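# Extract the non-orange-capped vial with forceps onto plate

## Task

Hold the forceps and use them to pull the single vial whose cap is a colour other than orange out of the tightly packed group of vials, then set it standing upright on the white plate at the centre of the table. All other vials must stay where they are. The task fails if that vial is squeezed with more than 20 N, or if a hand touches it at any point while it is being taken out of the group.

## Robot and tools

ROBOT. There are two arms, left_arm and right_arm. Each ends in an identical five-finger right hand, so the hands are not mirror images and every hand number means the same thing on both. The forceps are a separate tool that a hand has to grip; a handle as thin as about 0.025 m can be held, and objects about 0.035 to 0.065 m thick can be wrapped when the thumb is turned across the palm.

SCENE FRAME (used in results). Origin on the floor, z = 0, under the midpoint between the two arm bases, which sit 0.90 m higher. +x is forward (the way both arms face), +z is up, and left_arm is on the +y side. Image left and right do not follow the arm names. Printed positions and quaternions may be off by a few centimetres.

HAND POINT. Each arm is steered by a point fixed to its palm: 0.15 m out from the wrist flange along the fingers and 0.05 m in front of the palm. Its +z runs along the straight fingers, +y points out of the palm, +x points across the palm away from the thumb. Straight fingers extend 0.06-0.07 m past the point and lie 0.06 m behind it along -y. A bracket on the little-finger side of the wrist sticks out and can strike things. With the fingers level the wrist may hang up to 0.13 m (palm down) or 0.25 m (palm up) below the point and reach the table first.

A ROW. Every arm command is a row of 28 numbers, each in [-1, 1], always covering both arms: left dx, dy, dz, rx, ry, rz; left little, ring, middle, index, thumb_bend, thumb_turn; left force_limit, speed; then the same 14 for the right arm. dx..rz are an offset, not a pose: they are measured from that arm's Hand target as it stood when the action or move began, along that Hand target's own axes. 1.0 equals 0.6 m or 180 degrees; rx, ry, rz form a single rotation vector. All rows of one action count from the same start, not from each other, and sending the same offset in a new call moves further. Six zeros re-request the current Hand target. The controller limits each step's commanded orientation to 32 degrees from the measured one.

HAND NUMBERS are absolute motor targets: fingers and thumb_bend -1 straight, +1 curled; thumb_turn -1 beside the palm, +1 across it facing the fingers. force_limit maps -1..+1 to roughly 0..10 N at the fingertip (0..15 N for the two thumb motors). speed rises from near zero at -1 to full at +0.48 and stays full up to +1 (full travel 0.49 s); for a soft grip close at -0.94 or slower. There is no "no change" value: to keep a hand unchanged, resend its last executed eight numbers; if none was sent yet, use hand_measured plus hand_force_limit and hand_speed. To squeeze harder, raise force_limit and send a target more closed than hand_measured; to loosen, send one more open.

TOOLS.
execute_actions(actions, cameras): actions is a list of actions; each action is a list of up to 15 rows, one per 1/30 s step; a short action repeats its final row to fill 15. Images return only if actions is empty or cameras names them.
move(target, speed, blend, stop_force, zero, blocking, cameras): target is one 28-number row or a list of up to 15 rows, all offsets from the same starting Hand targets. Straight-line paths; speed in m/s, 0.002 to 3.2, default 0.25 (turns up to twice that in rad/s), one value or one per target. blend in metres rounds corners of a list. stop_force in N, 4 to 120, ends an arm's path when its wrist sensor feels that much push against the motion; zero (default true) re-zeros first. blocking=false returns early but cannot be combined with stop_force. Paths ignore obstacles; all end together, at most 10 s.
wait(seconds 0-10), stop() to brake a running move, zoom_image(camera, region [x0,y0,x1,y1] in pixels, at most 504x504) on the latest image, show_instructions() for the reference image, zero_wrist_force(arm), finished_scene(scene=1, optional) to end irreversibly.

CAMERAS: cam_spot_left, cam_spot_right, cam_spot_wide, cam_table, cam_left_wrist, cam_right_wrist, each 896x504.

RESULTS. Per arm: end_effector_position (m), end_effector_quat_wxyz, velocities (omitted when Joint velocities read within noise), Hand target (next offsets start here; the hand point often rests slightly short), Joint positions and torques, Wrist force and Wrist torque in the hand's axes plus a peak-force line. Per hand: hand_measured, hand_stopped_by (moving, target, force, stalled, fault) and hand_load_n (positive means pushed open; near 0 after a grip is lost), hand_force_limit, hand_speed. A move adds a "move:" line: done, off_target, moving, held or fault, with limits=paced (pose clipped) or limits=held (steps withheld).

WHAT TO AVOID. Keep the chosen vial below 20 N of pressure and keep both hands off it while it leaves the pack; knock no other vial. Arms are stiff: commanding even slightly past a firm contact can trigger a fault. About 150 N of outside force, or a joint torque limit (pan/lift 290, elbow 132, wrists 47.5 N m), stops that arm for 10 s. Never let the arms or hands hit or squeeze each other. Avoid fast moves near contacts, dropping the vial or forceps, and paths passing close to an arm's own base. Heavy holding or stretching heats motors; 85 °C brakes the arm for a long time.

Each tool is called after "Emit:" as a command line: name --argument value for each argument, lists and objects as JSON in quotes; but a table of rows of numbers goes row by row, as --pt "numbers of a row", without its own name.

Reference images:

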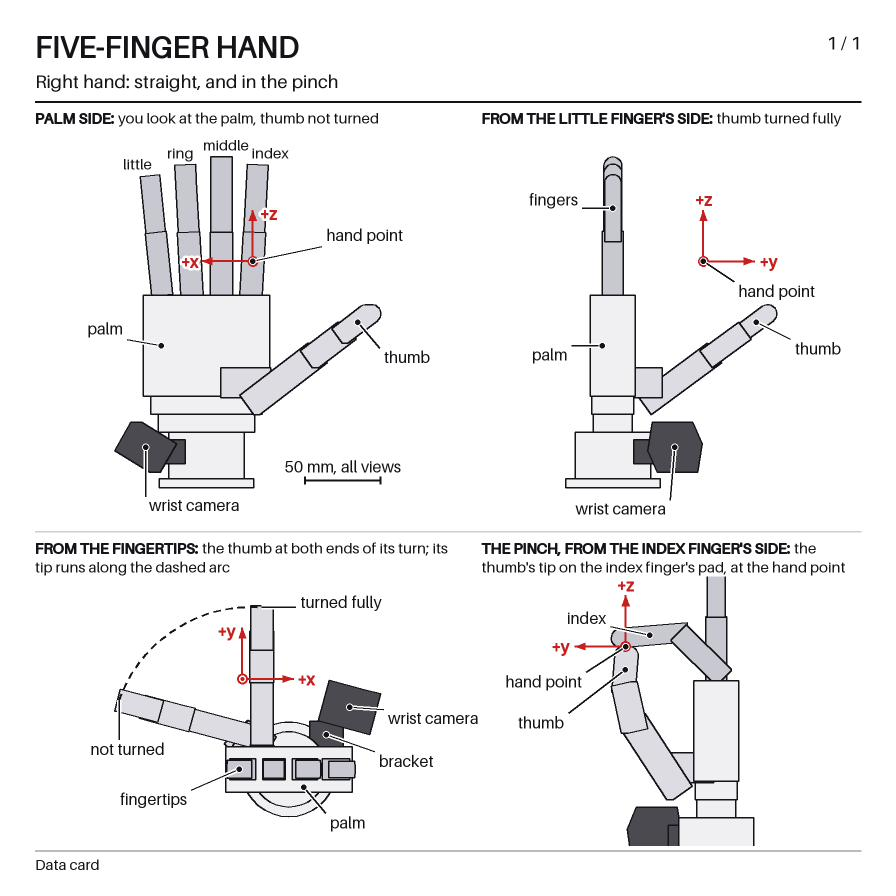

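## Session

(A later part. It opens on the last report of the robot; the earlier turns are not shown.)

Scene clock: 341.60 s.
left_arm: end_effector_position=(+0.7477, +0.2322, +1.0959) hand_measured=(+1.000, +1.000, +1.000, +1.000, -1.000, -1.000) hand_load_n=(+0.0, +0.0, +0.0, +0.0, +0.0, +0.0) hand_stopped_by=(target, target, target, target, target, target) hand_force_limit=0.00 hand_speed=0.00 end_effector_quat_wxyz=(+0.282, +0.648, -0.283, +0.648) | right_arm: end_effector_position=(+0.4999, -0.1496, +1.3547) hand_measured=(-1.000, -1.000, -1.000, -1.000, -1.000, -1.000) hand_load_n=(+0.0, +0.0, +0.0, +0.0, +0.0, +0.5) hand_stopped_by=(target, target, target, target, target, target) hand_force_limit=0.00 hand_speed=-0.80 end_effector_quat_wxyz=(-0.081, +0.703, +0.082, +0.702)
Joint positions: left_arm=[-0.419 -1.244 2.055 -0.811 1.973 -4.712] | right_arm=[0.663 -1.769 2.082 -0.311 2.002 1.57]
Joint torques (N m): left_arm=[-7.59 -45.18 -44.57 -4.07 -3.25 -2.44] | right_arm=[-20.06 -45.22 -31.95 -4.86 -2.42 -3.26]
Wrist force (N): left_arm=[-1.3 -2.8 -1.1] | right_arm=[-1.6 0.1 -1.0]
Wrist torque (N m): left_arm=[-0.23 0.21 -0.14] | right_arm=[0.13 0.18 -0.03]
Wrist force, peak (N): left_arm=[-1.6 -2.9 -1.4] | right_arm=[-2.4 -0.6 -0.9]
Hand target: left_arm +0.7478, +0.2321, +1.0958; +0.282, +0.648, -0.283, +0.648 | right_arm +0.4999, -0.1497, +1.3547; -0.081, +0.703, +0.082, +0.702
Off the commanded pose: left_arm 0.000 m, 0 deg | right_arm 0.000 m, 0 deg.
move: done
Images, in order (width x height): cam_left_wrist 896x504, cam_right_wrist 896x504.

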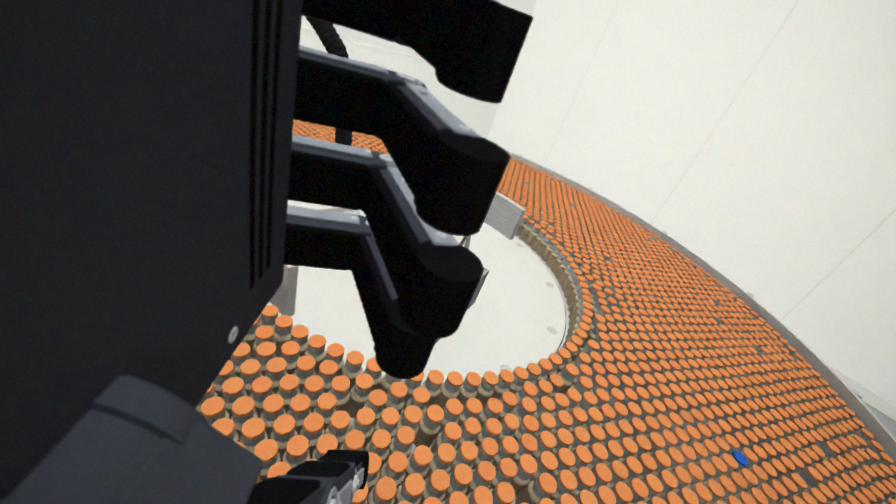

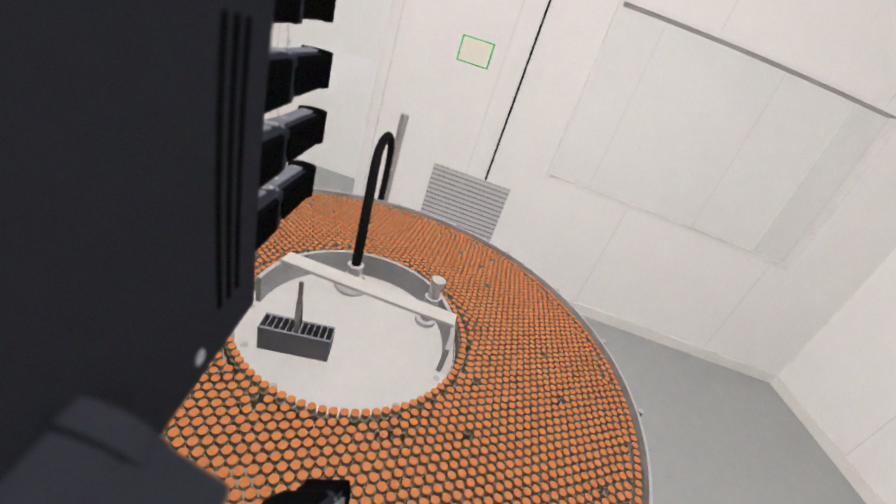

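Emit:
move --target '[0,0,0,0,0,0,-1,-1,-1,-1,-1,-1,0,0,0,0,0,0,0,0,-1,-1,-1,-1,-1,-1,0,-0.8]' --cameras '["cam_right_wrist","cam_left_wrist"]'

Emit:
zoom_image --camera "cam_left_wrist" --region '[360, 200, 560, 350]'

Emit:
zoom_image --camera "cam_right_wrist" --region '[240, 260, 360, 380]'

Scene clock: 347.50 s.
left_arm: end_effector_position=(+0.7478, +0.2321, +1.0959) hand_measured=(-1.000, -1.000, -1.000, -1.000, -1.000, -1.000) hand_load_n=(+0.0, +0.0, +0.0, +0.0, +0.0, +0.0) hand_stopped_by=(target, target, target, target, target, target) hand_force_limit=0.00 hand_speed=0.00 end_effector_quat_wxyz=(+0.282, +0.648, -0.283, +0.648) | right_arm: end_effector_position=(+0.4999, -0.1497, +1.3547) hand_measured=(-1.000, -1.000, -1.000, -1.000, -1.000, -1.000) hand_load_n=(+0.0, +0.0, +0.0, -0.5, +0.0, +0.0) hand_stopped_by=(target, target, target, target, target, target) hand_force_limit=0.00 hand_speed=-0.80 end_effector_quat_wxyz=(-0.081, +0.703, +0.082, +0.702)
Joint positions: left_arm=[-0.419 -1.244 2.055 -0.811 1.973 -4.712] | right_arm=[0.663 -1.769 2.082 -0.312 2.002 1.57]
Joint torques (N m): left_arm=[-6.54 -45.99 -41.74 -3.53 -1.09 -2.37] | right_arm=[-18.03 -44.39 -31.34 -5.22 -2.78 -3.68]
Wrist force (N): left_arm=[-1.3 -2.5 -1.2] | right_arm=[-2.1 -0.1 -1.2]
Wrist torque (N m): left_arm=[-0.19 0.19 -0.15] | right_arm=[0.11 0.26 -0.07]
Wrist force, peak (N): left_arm=[-1.6 -2.9 -1.3] | right_arm=[-2.0 -0.4 -1.5]
Hand target: left_arm +0.7478, +0.2321, +1.0958; +0.282, +0.648, -0.283, +0.648 | right_arm +0.4999, -0.1497, +1.3547; -0.081, +0.703, +0.082, +0.702
Off the commanded pose: left_arm 0.000 m, 0 deg | right_arm 0.000 m, 0 deg.
move: done
Images, in order (width x height): cam_left_wrist 896x504, cam_right_wrist 896x504.

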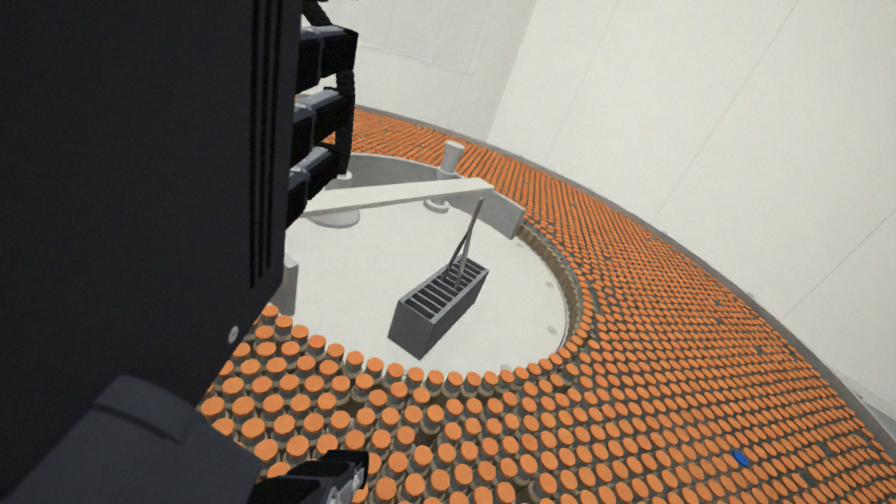

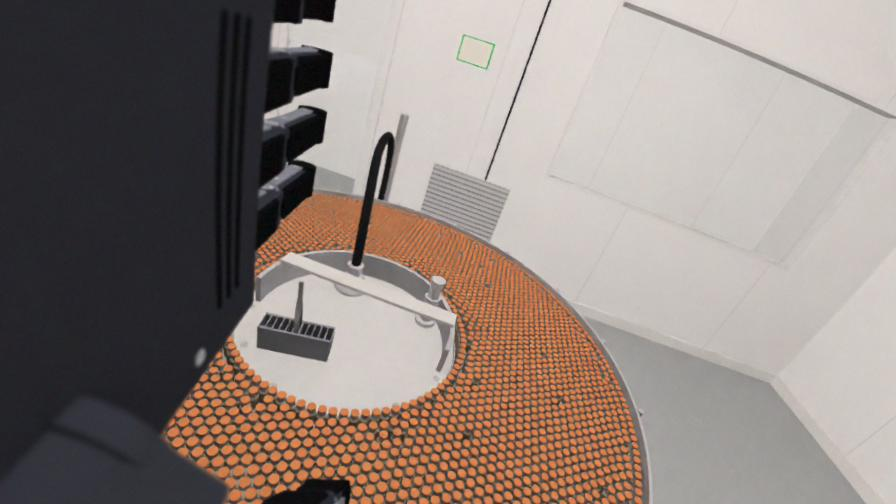

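Scaled by 2.520 from the camera's 896x504 image, which has a finer 1280x720 frame.

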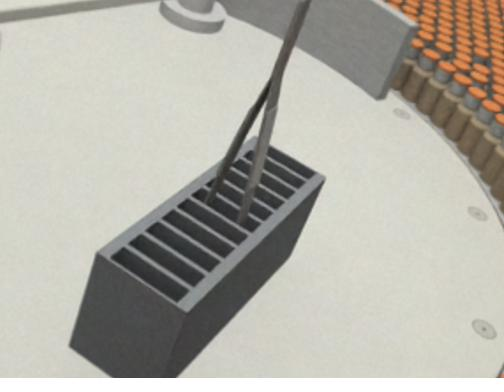

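Scaled by 4.200 from the camera's 896x504 image, which has a finer 1280x720 frame.

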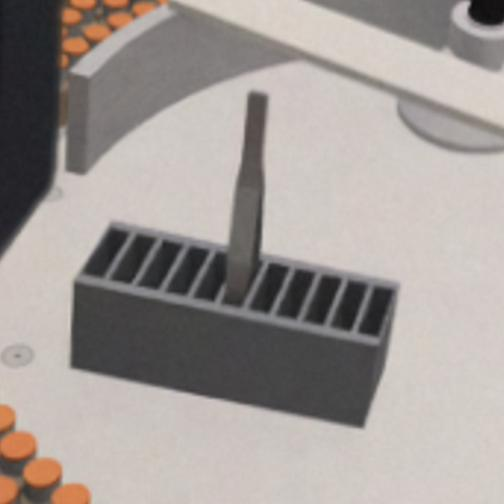

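Emit:
move --target '[0,0,0,0,0,0,-1,-1,-1,-1,-1,-1,0,0,-0.541,-0.206,0.41,0,0,0.111,-1,-1,-1,-1,-1,1,0,0]' --speed 0.2 --cameras '["cam_right_wrist","cam_left_wrist","cam_table","cam_spot_right"]'

Emit:
zoom_image --camera "cam_left_wrist" --region '[360, 150, 640, 350]'

Emit:
zoom_image --camera "cam_right_wrist" --region '[240, 150, 440, 350]'

Scene clock: 438.13 s.
left_arm: end_effector_position=(+0.7478, +0.2321, +1.0958) hand_measured=(-1.000, -1.000, -1.000, -1.000, -1.000, -1.000) hand_load_n=(+0.0, +0.0, +0.0, +0.0, +0.0, +0.0) hand_stopped_by=(target, target, target, target, target, target) hand_force_limit=0.00 hand_speed=0.00 end_effector_quat_wxyz=(+0.282, +0.648, -0.283, +0.648) | right_arm: end_effector_position=(+0.7105, +0.0267, +1.0298) hand_measured=(-1.000, -1.000, -1.000, -1.000, -1.000, +1.000) hand_load_n=(+0.0, +0.0, +0.0, +0.0, +0.0, +0.5) hand_stopped_by=(target, target, target, target, target, target) hand_force_limit=0.00 hand_speed=0.00 end_effector_quat_wxyz=(-0.202, +0.706, -0.041, +0.677)
Joint positions: left_arm=[-0.419 -1.244 2.055 -0.811 1.973 -4.712] | right_arm=[0.658 -1.061 1.877 -0.814 1.996 1.919]
Joint torques (N m): left_arm=[-2.15 -48.53 -28.39 -1.3 2.28 -2.56] | right_arm=[-18.42 -59.79 -41.79 -5.12 2.36 2.41]
Wrist force (N): left_arm=[-1.4 -2.7 -1.1] | right_arm=[-1.8 -0.1 -0.6]
Wrist torque (N m): left_arm=[-0.22 0.20 -0.17] | right_arm=[0.15 0.25 -0.21]
Wrist force, peak (N): left_arm=[-1.5 -2.9 -1.2] | right_arm=[-3.3 -0.1 -0.2]
Hand target: left_arm +0.7478, +0.2321, +1.0958; +0.282, +0.648, -0.283, +0.648 | right_arm +0.7107, +0.0267, +1.0296; -0.202, +0.706, -0.041, +0.677
Off the commanded pose: left_arm 0.000 m, 0 deg | right_arm 0.000 m, 0 deg.
move: done
Images, in order (width x height): cam_spot_right 896x504, cam_table 896x504, cam_left_wrist 896x504, cam_right_wrist 896x504.

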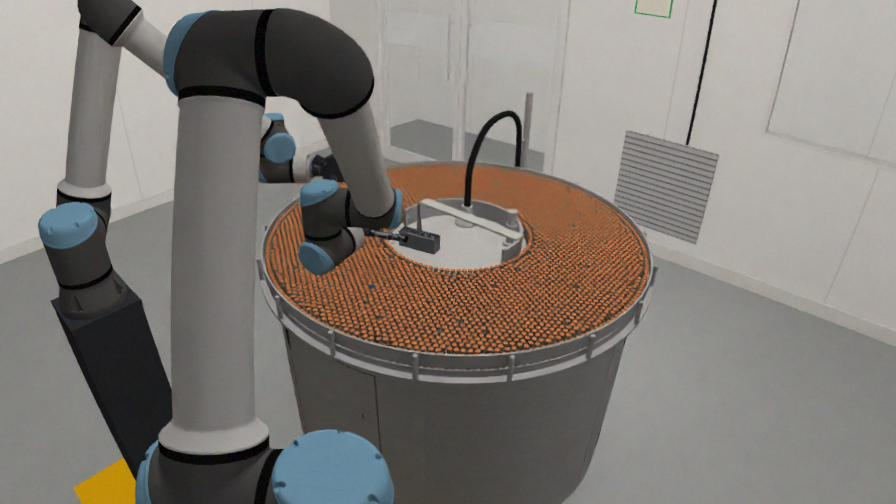

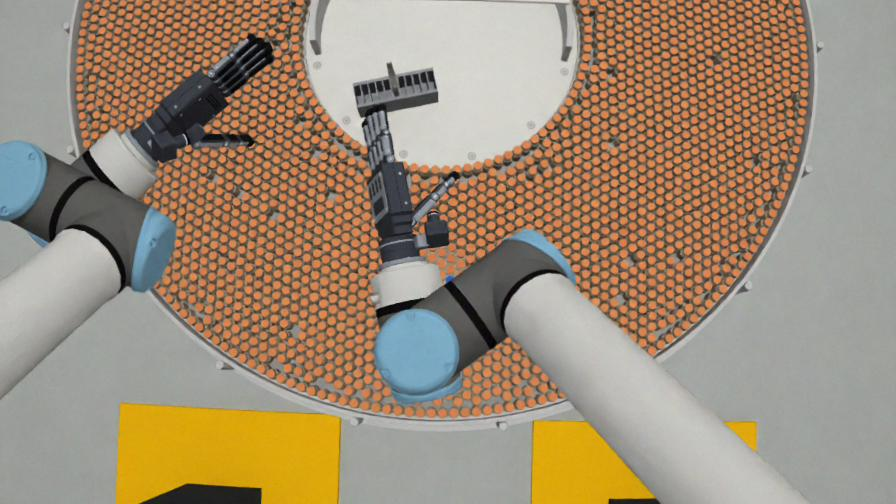

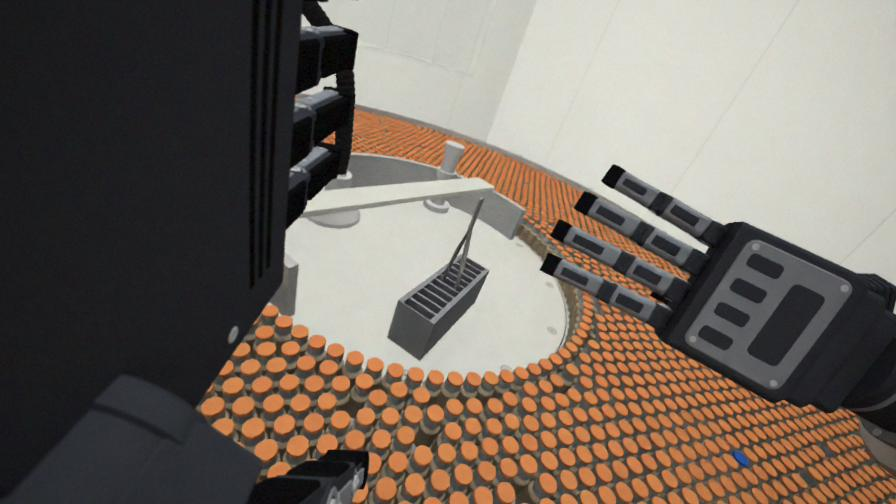

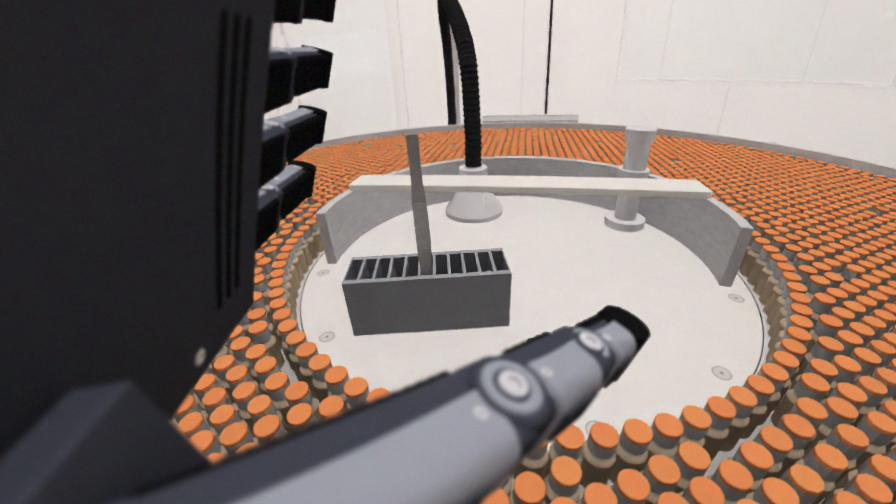

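Scaled by 1.800 from the camera's 896x504 image, which has a finer 1280x720 frame.

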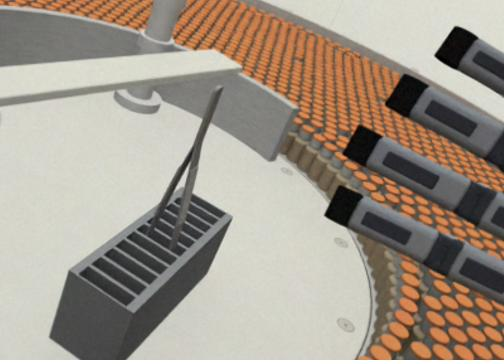

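Scaled by 2.520 from the camera's 896x504 image, which has a finer 1280x720 frame.

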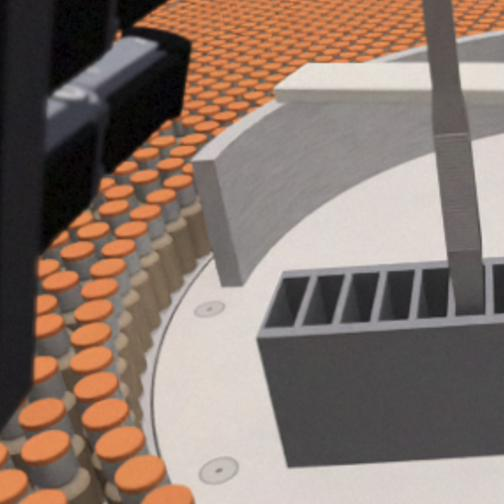

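Emit:
move --target '[0,0,0,0,0,0,-1,-1,-1,-1,-1,-1,0,0,-0.069,0.0035,0.137,0,0,0,-1,-1,-1,-1,-1,1,0,0]' --speed 0.1 --cameras '["cam_right_wrist","cam_left_wrist","cam_table","cam_spot_right"]'

Emit:
zoom_image --camera "cam_left_wrist" --region '[400, 150, 600, 350]'

Emit:
zoom_image --camera "cam_right_wrist" --region '[260, 50, 560, 350]'

Emit:
zoom_image --camera "cam_table" --region '[340, 40, 460, 160]'

Scene clock: 485.07 s.
left_arm: end_effector_position=(+0.7478, +0.2321, +1.0958) hand_measured=(-1.000, -1.000, -1.000, -1.000, -1.000, -1.000) hand_load_n=(+0.0, +0.0, +0.0, +0.0, +0.0, +0.0) hand_stopped_by=(target, target, target, target, target, target) hand_force_limit=0.00 hand_speed=0.00 end_effector_quat_wxyz=(+0.282, +0.648, -0.283, +0.648) | right_arm: end_effector_position=(+0.7877, +0.0574, +0.9900) hand_measured=(-1.000, -1.000, -1.000, -1.000, -1.000, +1.000) hand_load_n=(+0.0, +0.0, +0.0, +0.0, +0.0, +0.5) hand_stopped_by=(target, target, target, target, target, target) hand_force_limit=0.00 hand_speed=0.00 end_effector_quat_wxyz=(-0.202, +0.706, -0.041, +0.677) end_effector_velocity=(+0.003, +0.001, +0.000) end_effector_angular_velocity=(+0.001, -0.001, +0.000)
Joint positions: left_arm=[-0.419 -1.244 2.055 -0.811 1.973 -4.712] | right_arm=[0.628 -0.926 1.728 -0.801 1.967 1.919]
Joint velocities: left_arm=[within noise] | right_arm=[-0.001 0.003 -0.005 0.001 0 0]
Joint torques (N m): left_arm=[1.23 -51.29 -28.74 -1.32 2.19 -2.12] | right_arm=[-19.19 -66.35 -42.93 -0.05 -2.67 -2.99]
Wrist force (N): left_arm=[-1.5 -2.7 -0.9] | right_arm=[-1.9 0.0 -0.4]
Wrist torque (N m): left_arm=[-0.22 0.20 -0.16] | right_arm=[0.13 0.26 -0.19]
Wrist force, peak (N): left_arm=[-1.5 -2.9 -1.4] | right_arm=[-2.2 0.1 -1.3]
Hand target: left_arm +0.7478, +0.2321, +1.0958; +0.282, +0.648, -0.283, +0.648 | right_arm +0.7878, +0.0574, +0.9899; -0.202, +0.706, -0.041, +0.677
Off the commanded pose: left_arm 0.000 m, 0 deg | right_arm 0.000 m, 0 deg.
move: done
Images, in order (width x height): cam_spot_right 896x504, cam_table 896x504, cam_left_wrist 896x504, cam_right_wrist 896x504.

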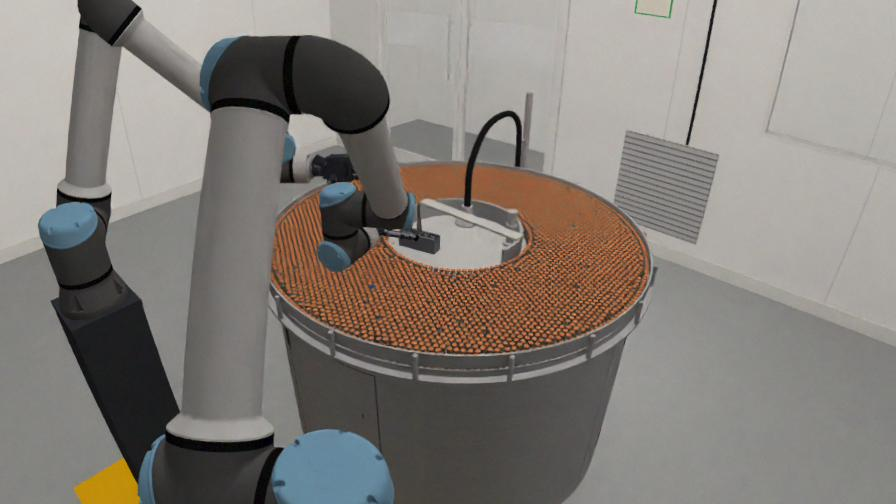

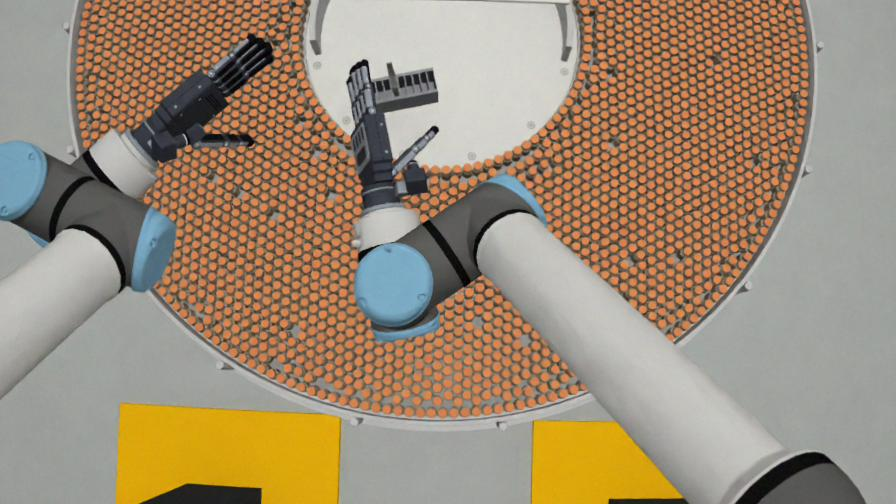

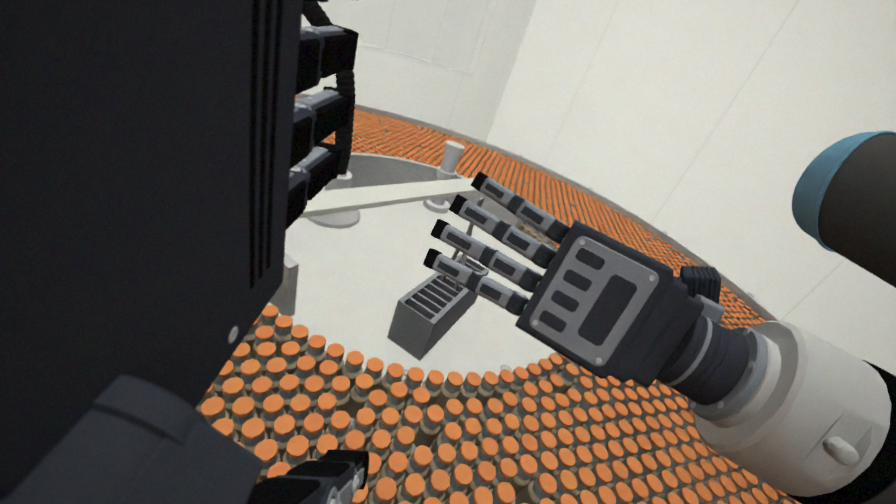

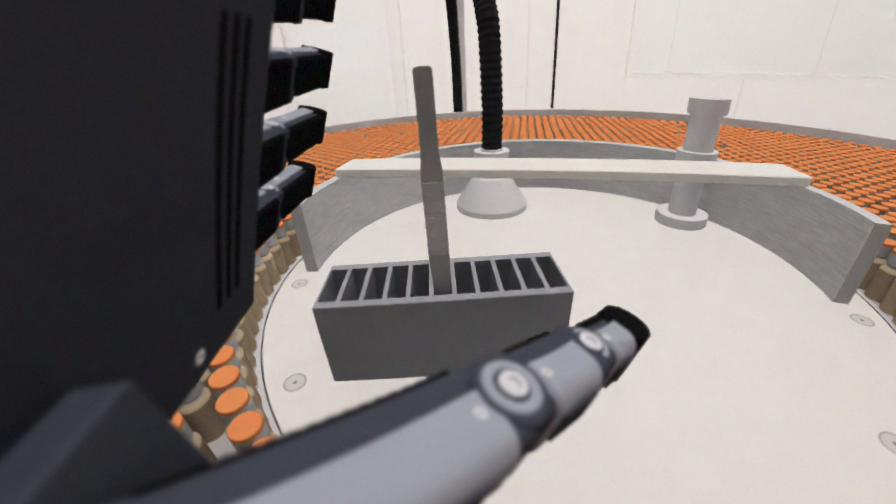

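Scaled by 2.520 from the camera's 896x504 image, which has a finer 1280x720 frame.

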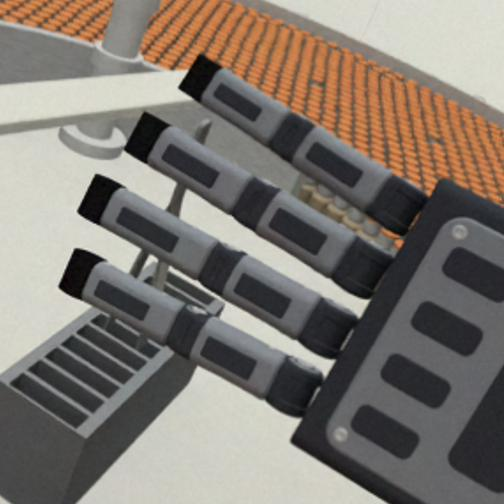

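Scaled by 1.680 from the camera's 896x504 image, which has a finer 1280x720 frame.

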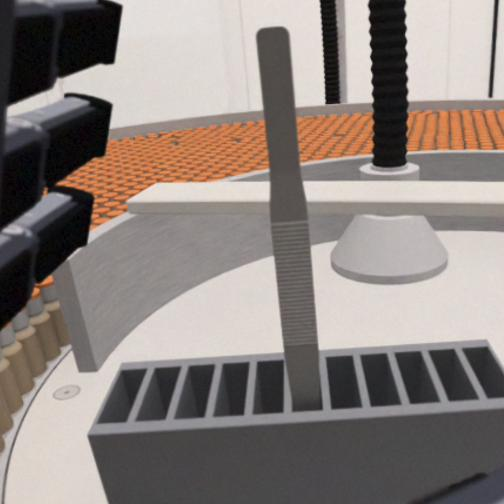

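Scaled by 4.200 from the camera's 896x504 image, which has a finer 1280x720 frame.

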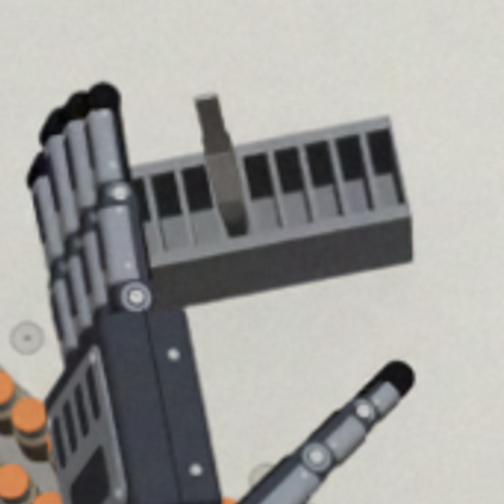

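Emit:
move --target '[0,0,0,0,0,0,-1,-1,-1,-1,-1,-1,0,0,-0.0082,-0.008,0.073,0,0,0,-1,-1,-1,-1,-1,1,0,0]' --speed 0.06 --cameras '["cam_right_wrist","cam_left_wrist","cam_table"]'

Emit:
zoom_image --camera "cam_left_wrist" --region '[360, 120, 560, 320]'

Emit:
zoom_image --camera "cam_right_wrist" --region '[260, 0, 660, 400]'

Emit:
zoom_image --camera "cam_table" --region '[340, 20, 460, 140]'

Scene clock: 517.87 s.
left_arm: end_effector_position=(+0.7478, +0.2321, +1.0958) hand_measured=(-1.000, -1.000, -1.000, -1.000, -1.000, -1.000) hand_load_n=(+0.0, +0.0, +0.0, +0.0, +0.0, +0.0) hand_stopped_by=(target, target, target, target, target, target) hand_force_limit=0.00 hand_speed=0.00 end_effector_quat_wxyz=(+0.282, +0.648, -0.283, +0.648) | right_arm: end_effector_position=(+0.8289, +0.0735, +0.9869) hand_measured=(-1.000, -1.000, -1.000, -1.000, -1.000, +1.000) hand_load_n=(+0.0, +0.0, +0.0, -0.5, +0.0, +0.5) hand_stopped_by=(target, target, target, target, target, target) hand_force_limit=0.00 hand_speed=0.00 end_effector_quat_wxyz=(-0.202, +0.706, -0.041, +0.677)
Joint positions: left_arm=[-0.419 -1.244 2.055 -0.811 1.973 -4.712] | right_arm=[0.614 -0.875 1.637 -0.761 1.953 1.919]
Joint torques (N m): left_arm=[3.95 -52.52 -28.25 -1.49 2.36 -2.38] | right_arm=[-19.93 -70.36 -44.7 -0.12 -2.57 -1.27]
Wrist force (N): left_arm=[-1.1 -2.6 -1.3] | right_arm=[-1.5 0.3 -0.8]
Wrist torque (N m): left_arm=[-0.19 0.17 -0.14] | right_arm=[0.19 0.20 -0.13]
Wrist force, peak (N): left_arm=[-1.4 -3.1 -1.1] | right_arm=[-2.4 0.5 -1.0]
Hand target: left_arm +0.7478, +0.2321, +1.0958; +0.282, +0.648, -0.283, +0.648 | right_arm +0.8290, +0.0735, +0.9869; -0.202, +0.706, -0.041, +0.677
Off the commanded pose: left_arm 0.000 m, 0 deg | right_arm 0.000 m, 0 deg.
move: done
Images, in order (width x height): cam_table 896x504, cam_left_wrist 896x504, cam_right_wrist 896x504.

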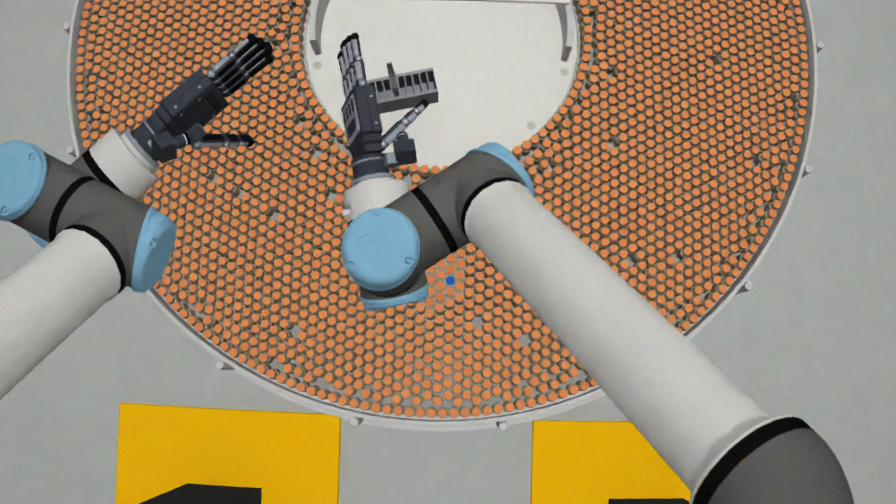

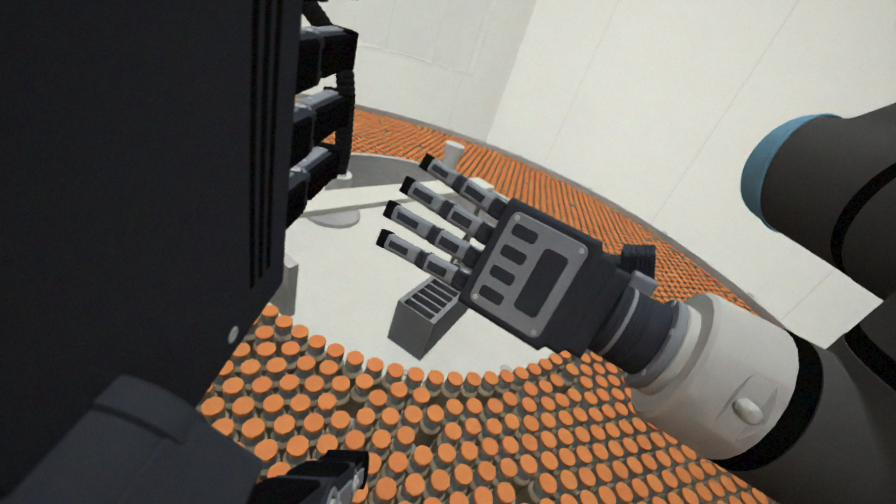

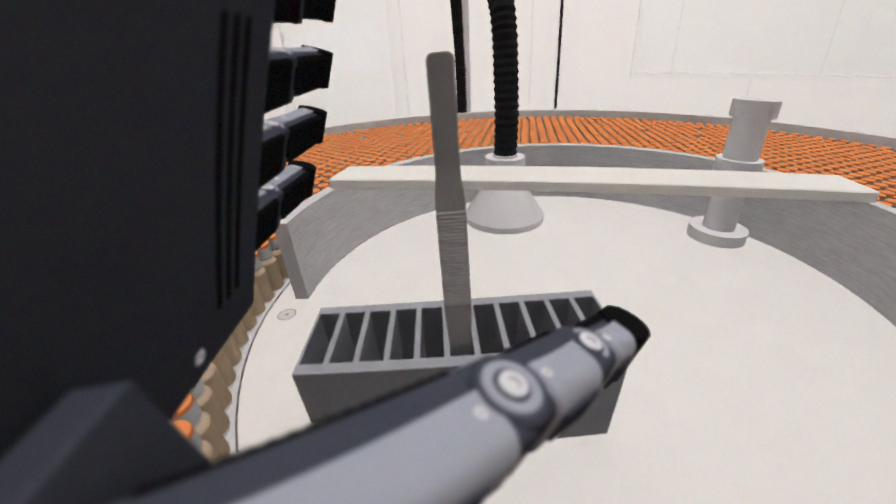

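Scaled by 2.520 from the camera's 896x504 image, which has a finer 1280x720 frame.

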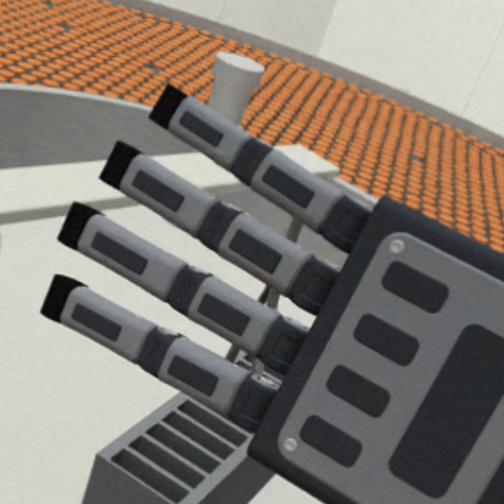

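Scaled by 1.260 from the camera's 896x504 image, which has a finer 1280x720 frame.

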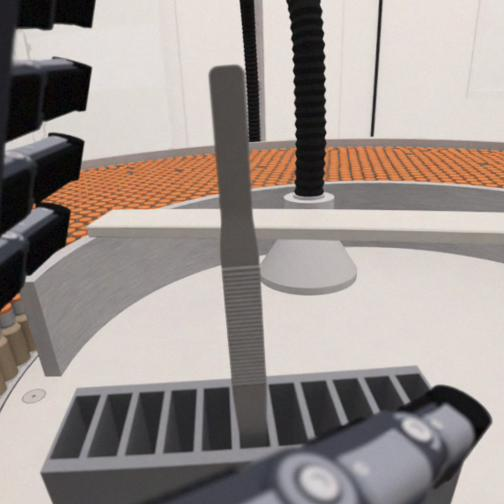

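Scaled by 4.200 from the camera's 896x504 image, which has a finer 1280x720 frame.

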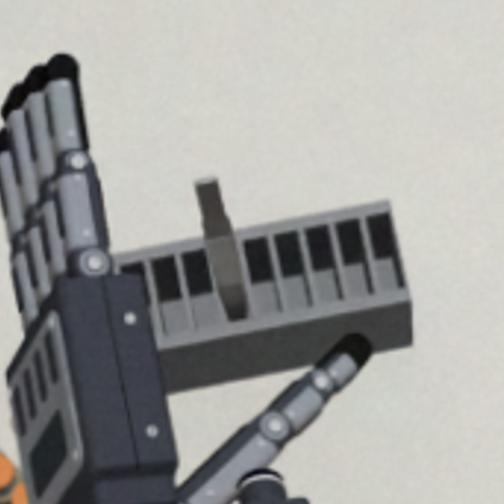

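Emit:
move --target '[0,0,0,0,0,0,-1,-1,-1,-1,-1,-1,0,0,0,0,0,0,0,0,-1,-1,-0.3,-0.3,-0.3,1,-0.8,-0.6]' --cameras '["cam_right_wrist","cam_left_wrist","cam_table"]'

Emit:
zoom_image --camera "cam_right_wrist" --region '[260, 0, 660, 400]'

Emit:
zoom_image --camera "cam_table" --region '[340, 20, 460, 140]'

Scene clock: 534.33 s.
left_arm: end_effector_position=(+0.7478, +0.2321, +1.0958) hand_measured=(-1.000, -1.000, -1.000, -1.000, -1.000, -1.000) hand_load_n=(+0.0, +0.0, -0.5, +0.0, +0.0, +0.0) hand_stopped_by=(target, target, target, target, target, target) hand_force_limit=0.00 hand_speed=0.00 end_effector_quat_wxyz=(+0.282, +0.648, -0.283, +0.648) | right_arm: end_effector_position=(+0.8290, +0.0735, +0.9869) hand_measured=(-1.000, -1.000, -0.300, -0.300, -0.300, +1.000) hand_load_n=(+0.0, +0.0, +0.0, +0.0, +0.0, +0.5) hand_stopped_by=(target, target, target, target, target, target) hand_force_limit=-0.80 hand_speed=-0.60 end_effector_quat_wxyz=(-0.202, +0.706, -0.041, +0.677)
Joint positions: left_arm=[-0.419 -1.244 2.055 -0.811 1.973 -4.712] | right_arm=[0.614 -0.875 1.637 -0.761 1.953 1.919]
Joint torques (N m): left_arm=[7.88 -53.28 -28.77 -1.34 2.29 -2.17] | right_arm=[-19.44 -72.92 -42.44 -0.72 -0.08 2.56]
Wrist force (N): left_arm=[-1.3 -2.5 -1.4] | right_arm=[-1.5 0.4 -1.2]
Wrist torque (N m): left_arm=[-0.16 0.20 -0.15] | right_arm=[0.24 0.22 -0.13]
Wrist force, peak (N): left_arm=[-1.6 -2.9 -1.4] | right_arm=[-2.1 -0.1 -1.2]
Hand target: left_arm +0.7478, +0.2321, +1.0958; +0.282, +0.648, -0.283, +0.648 | right_arm +0.8290, +0.0735, +0.9869; -0.202, +0.706, -0.041, +0.677
Off the commanded pose: left_arm 0.000 m, 0 deg | right_arm 0.000 m, 0 deg.
move: done
Images, in order (width x height): cam_table 896x504, cam_left_wrist 896x504, cam_right_wrist 896x504.

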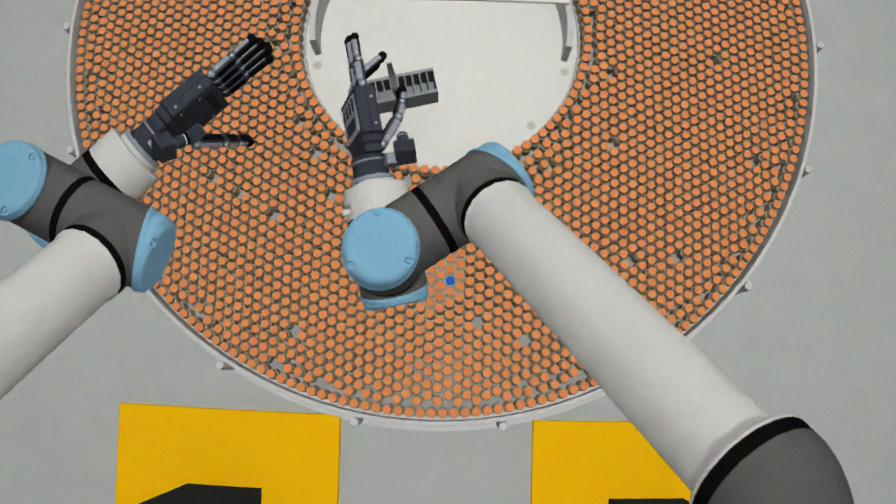

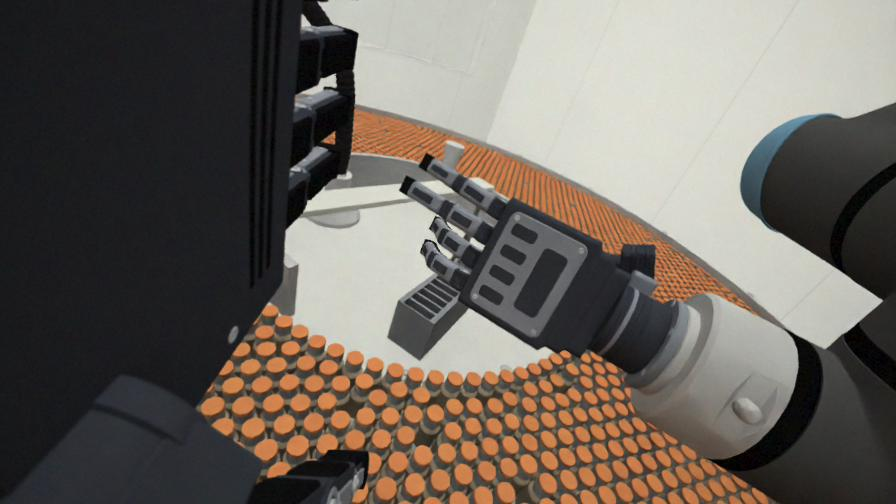

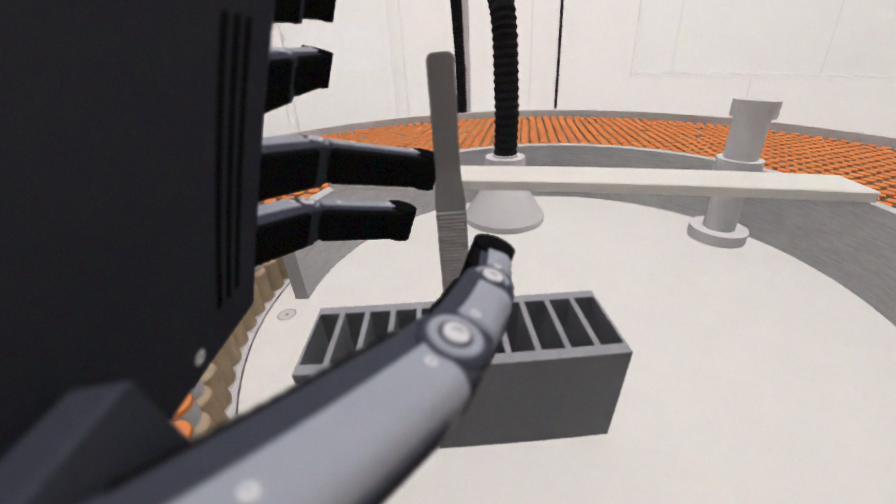

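Scaled by 1.260 from the camera's 896x504 image, which has a finer 1280x720 frame.

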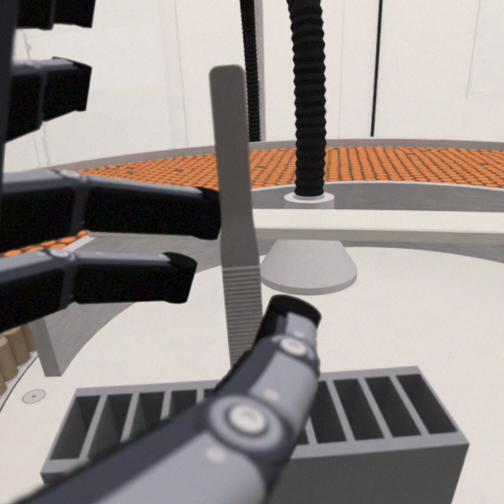

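Scaled by 4.200 from the camera's 896x504 image, which has a finer 1280x720 frame.

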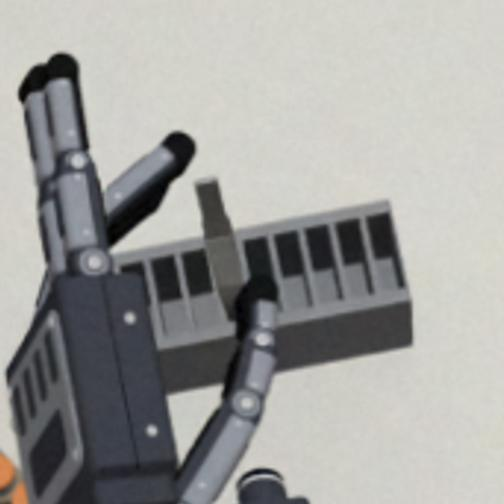

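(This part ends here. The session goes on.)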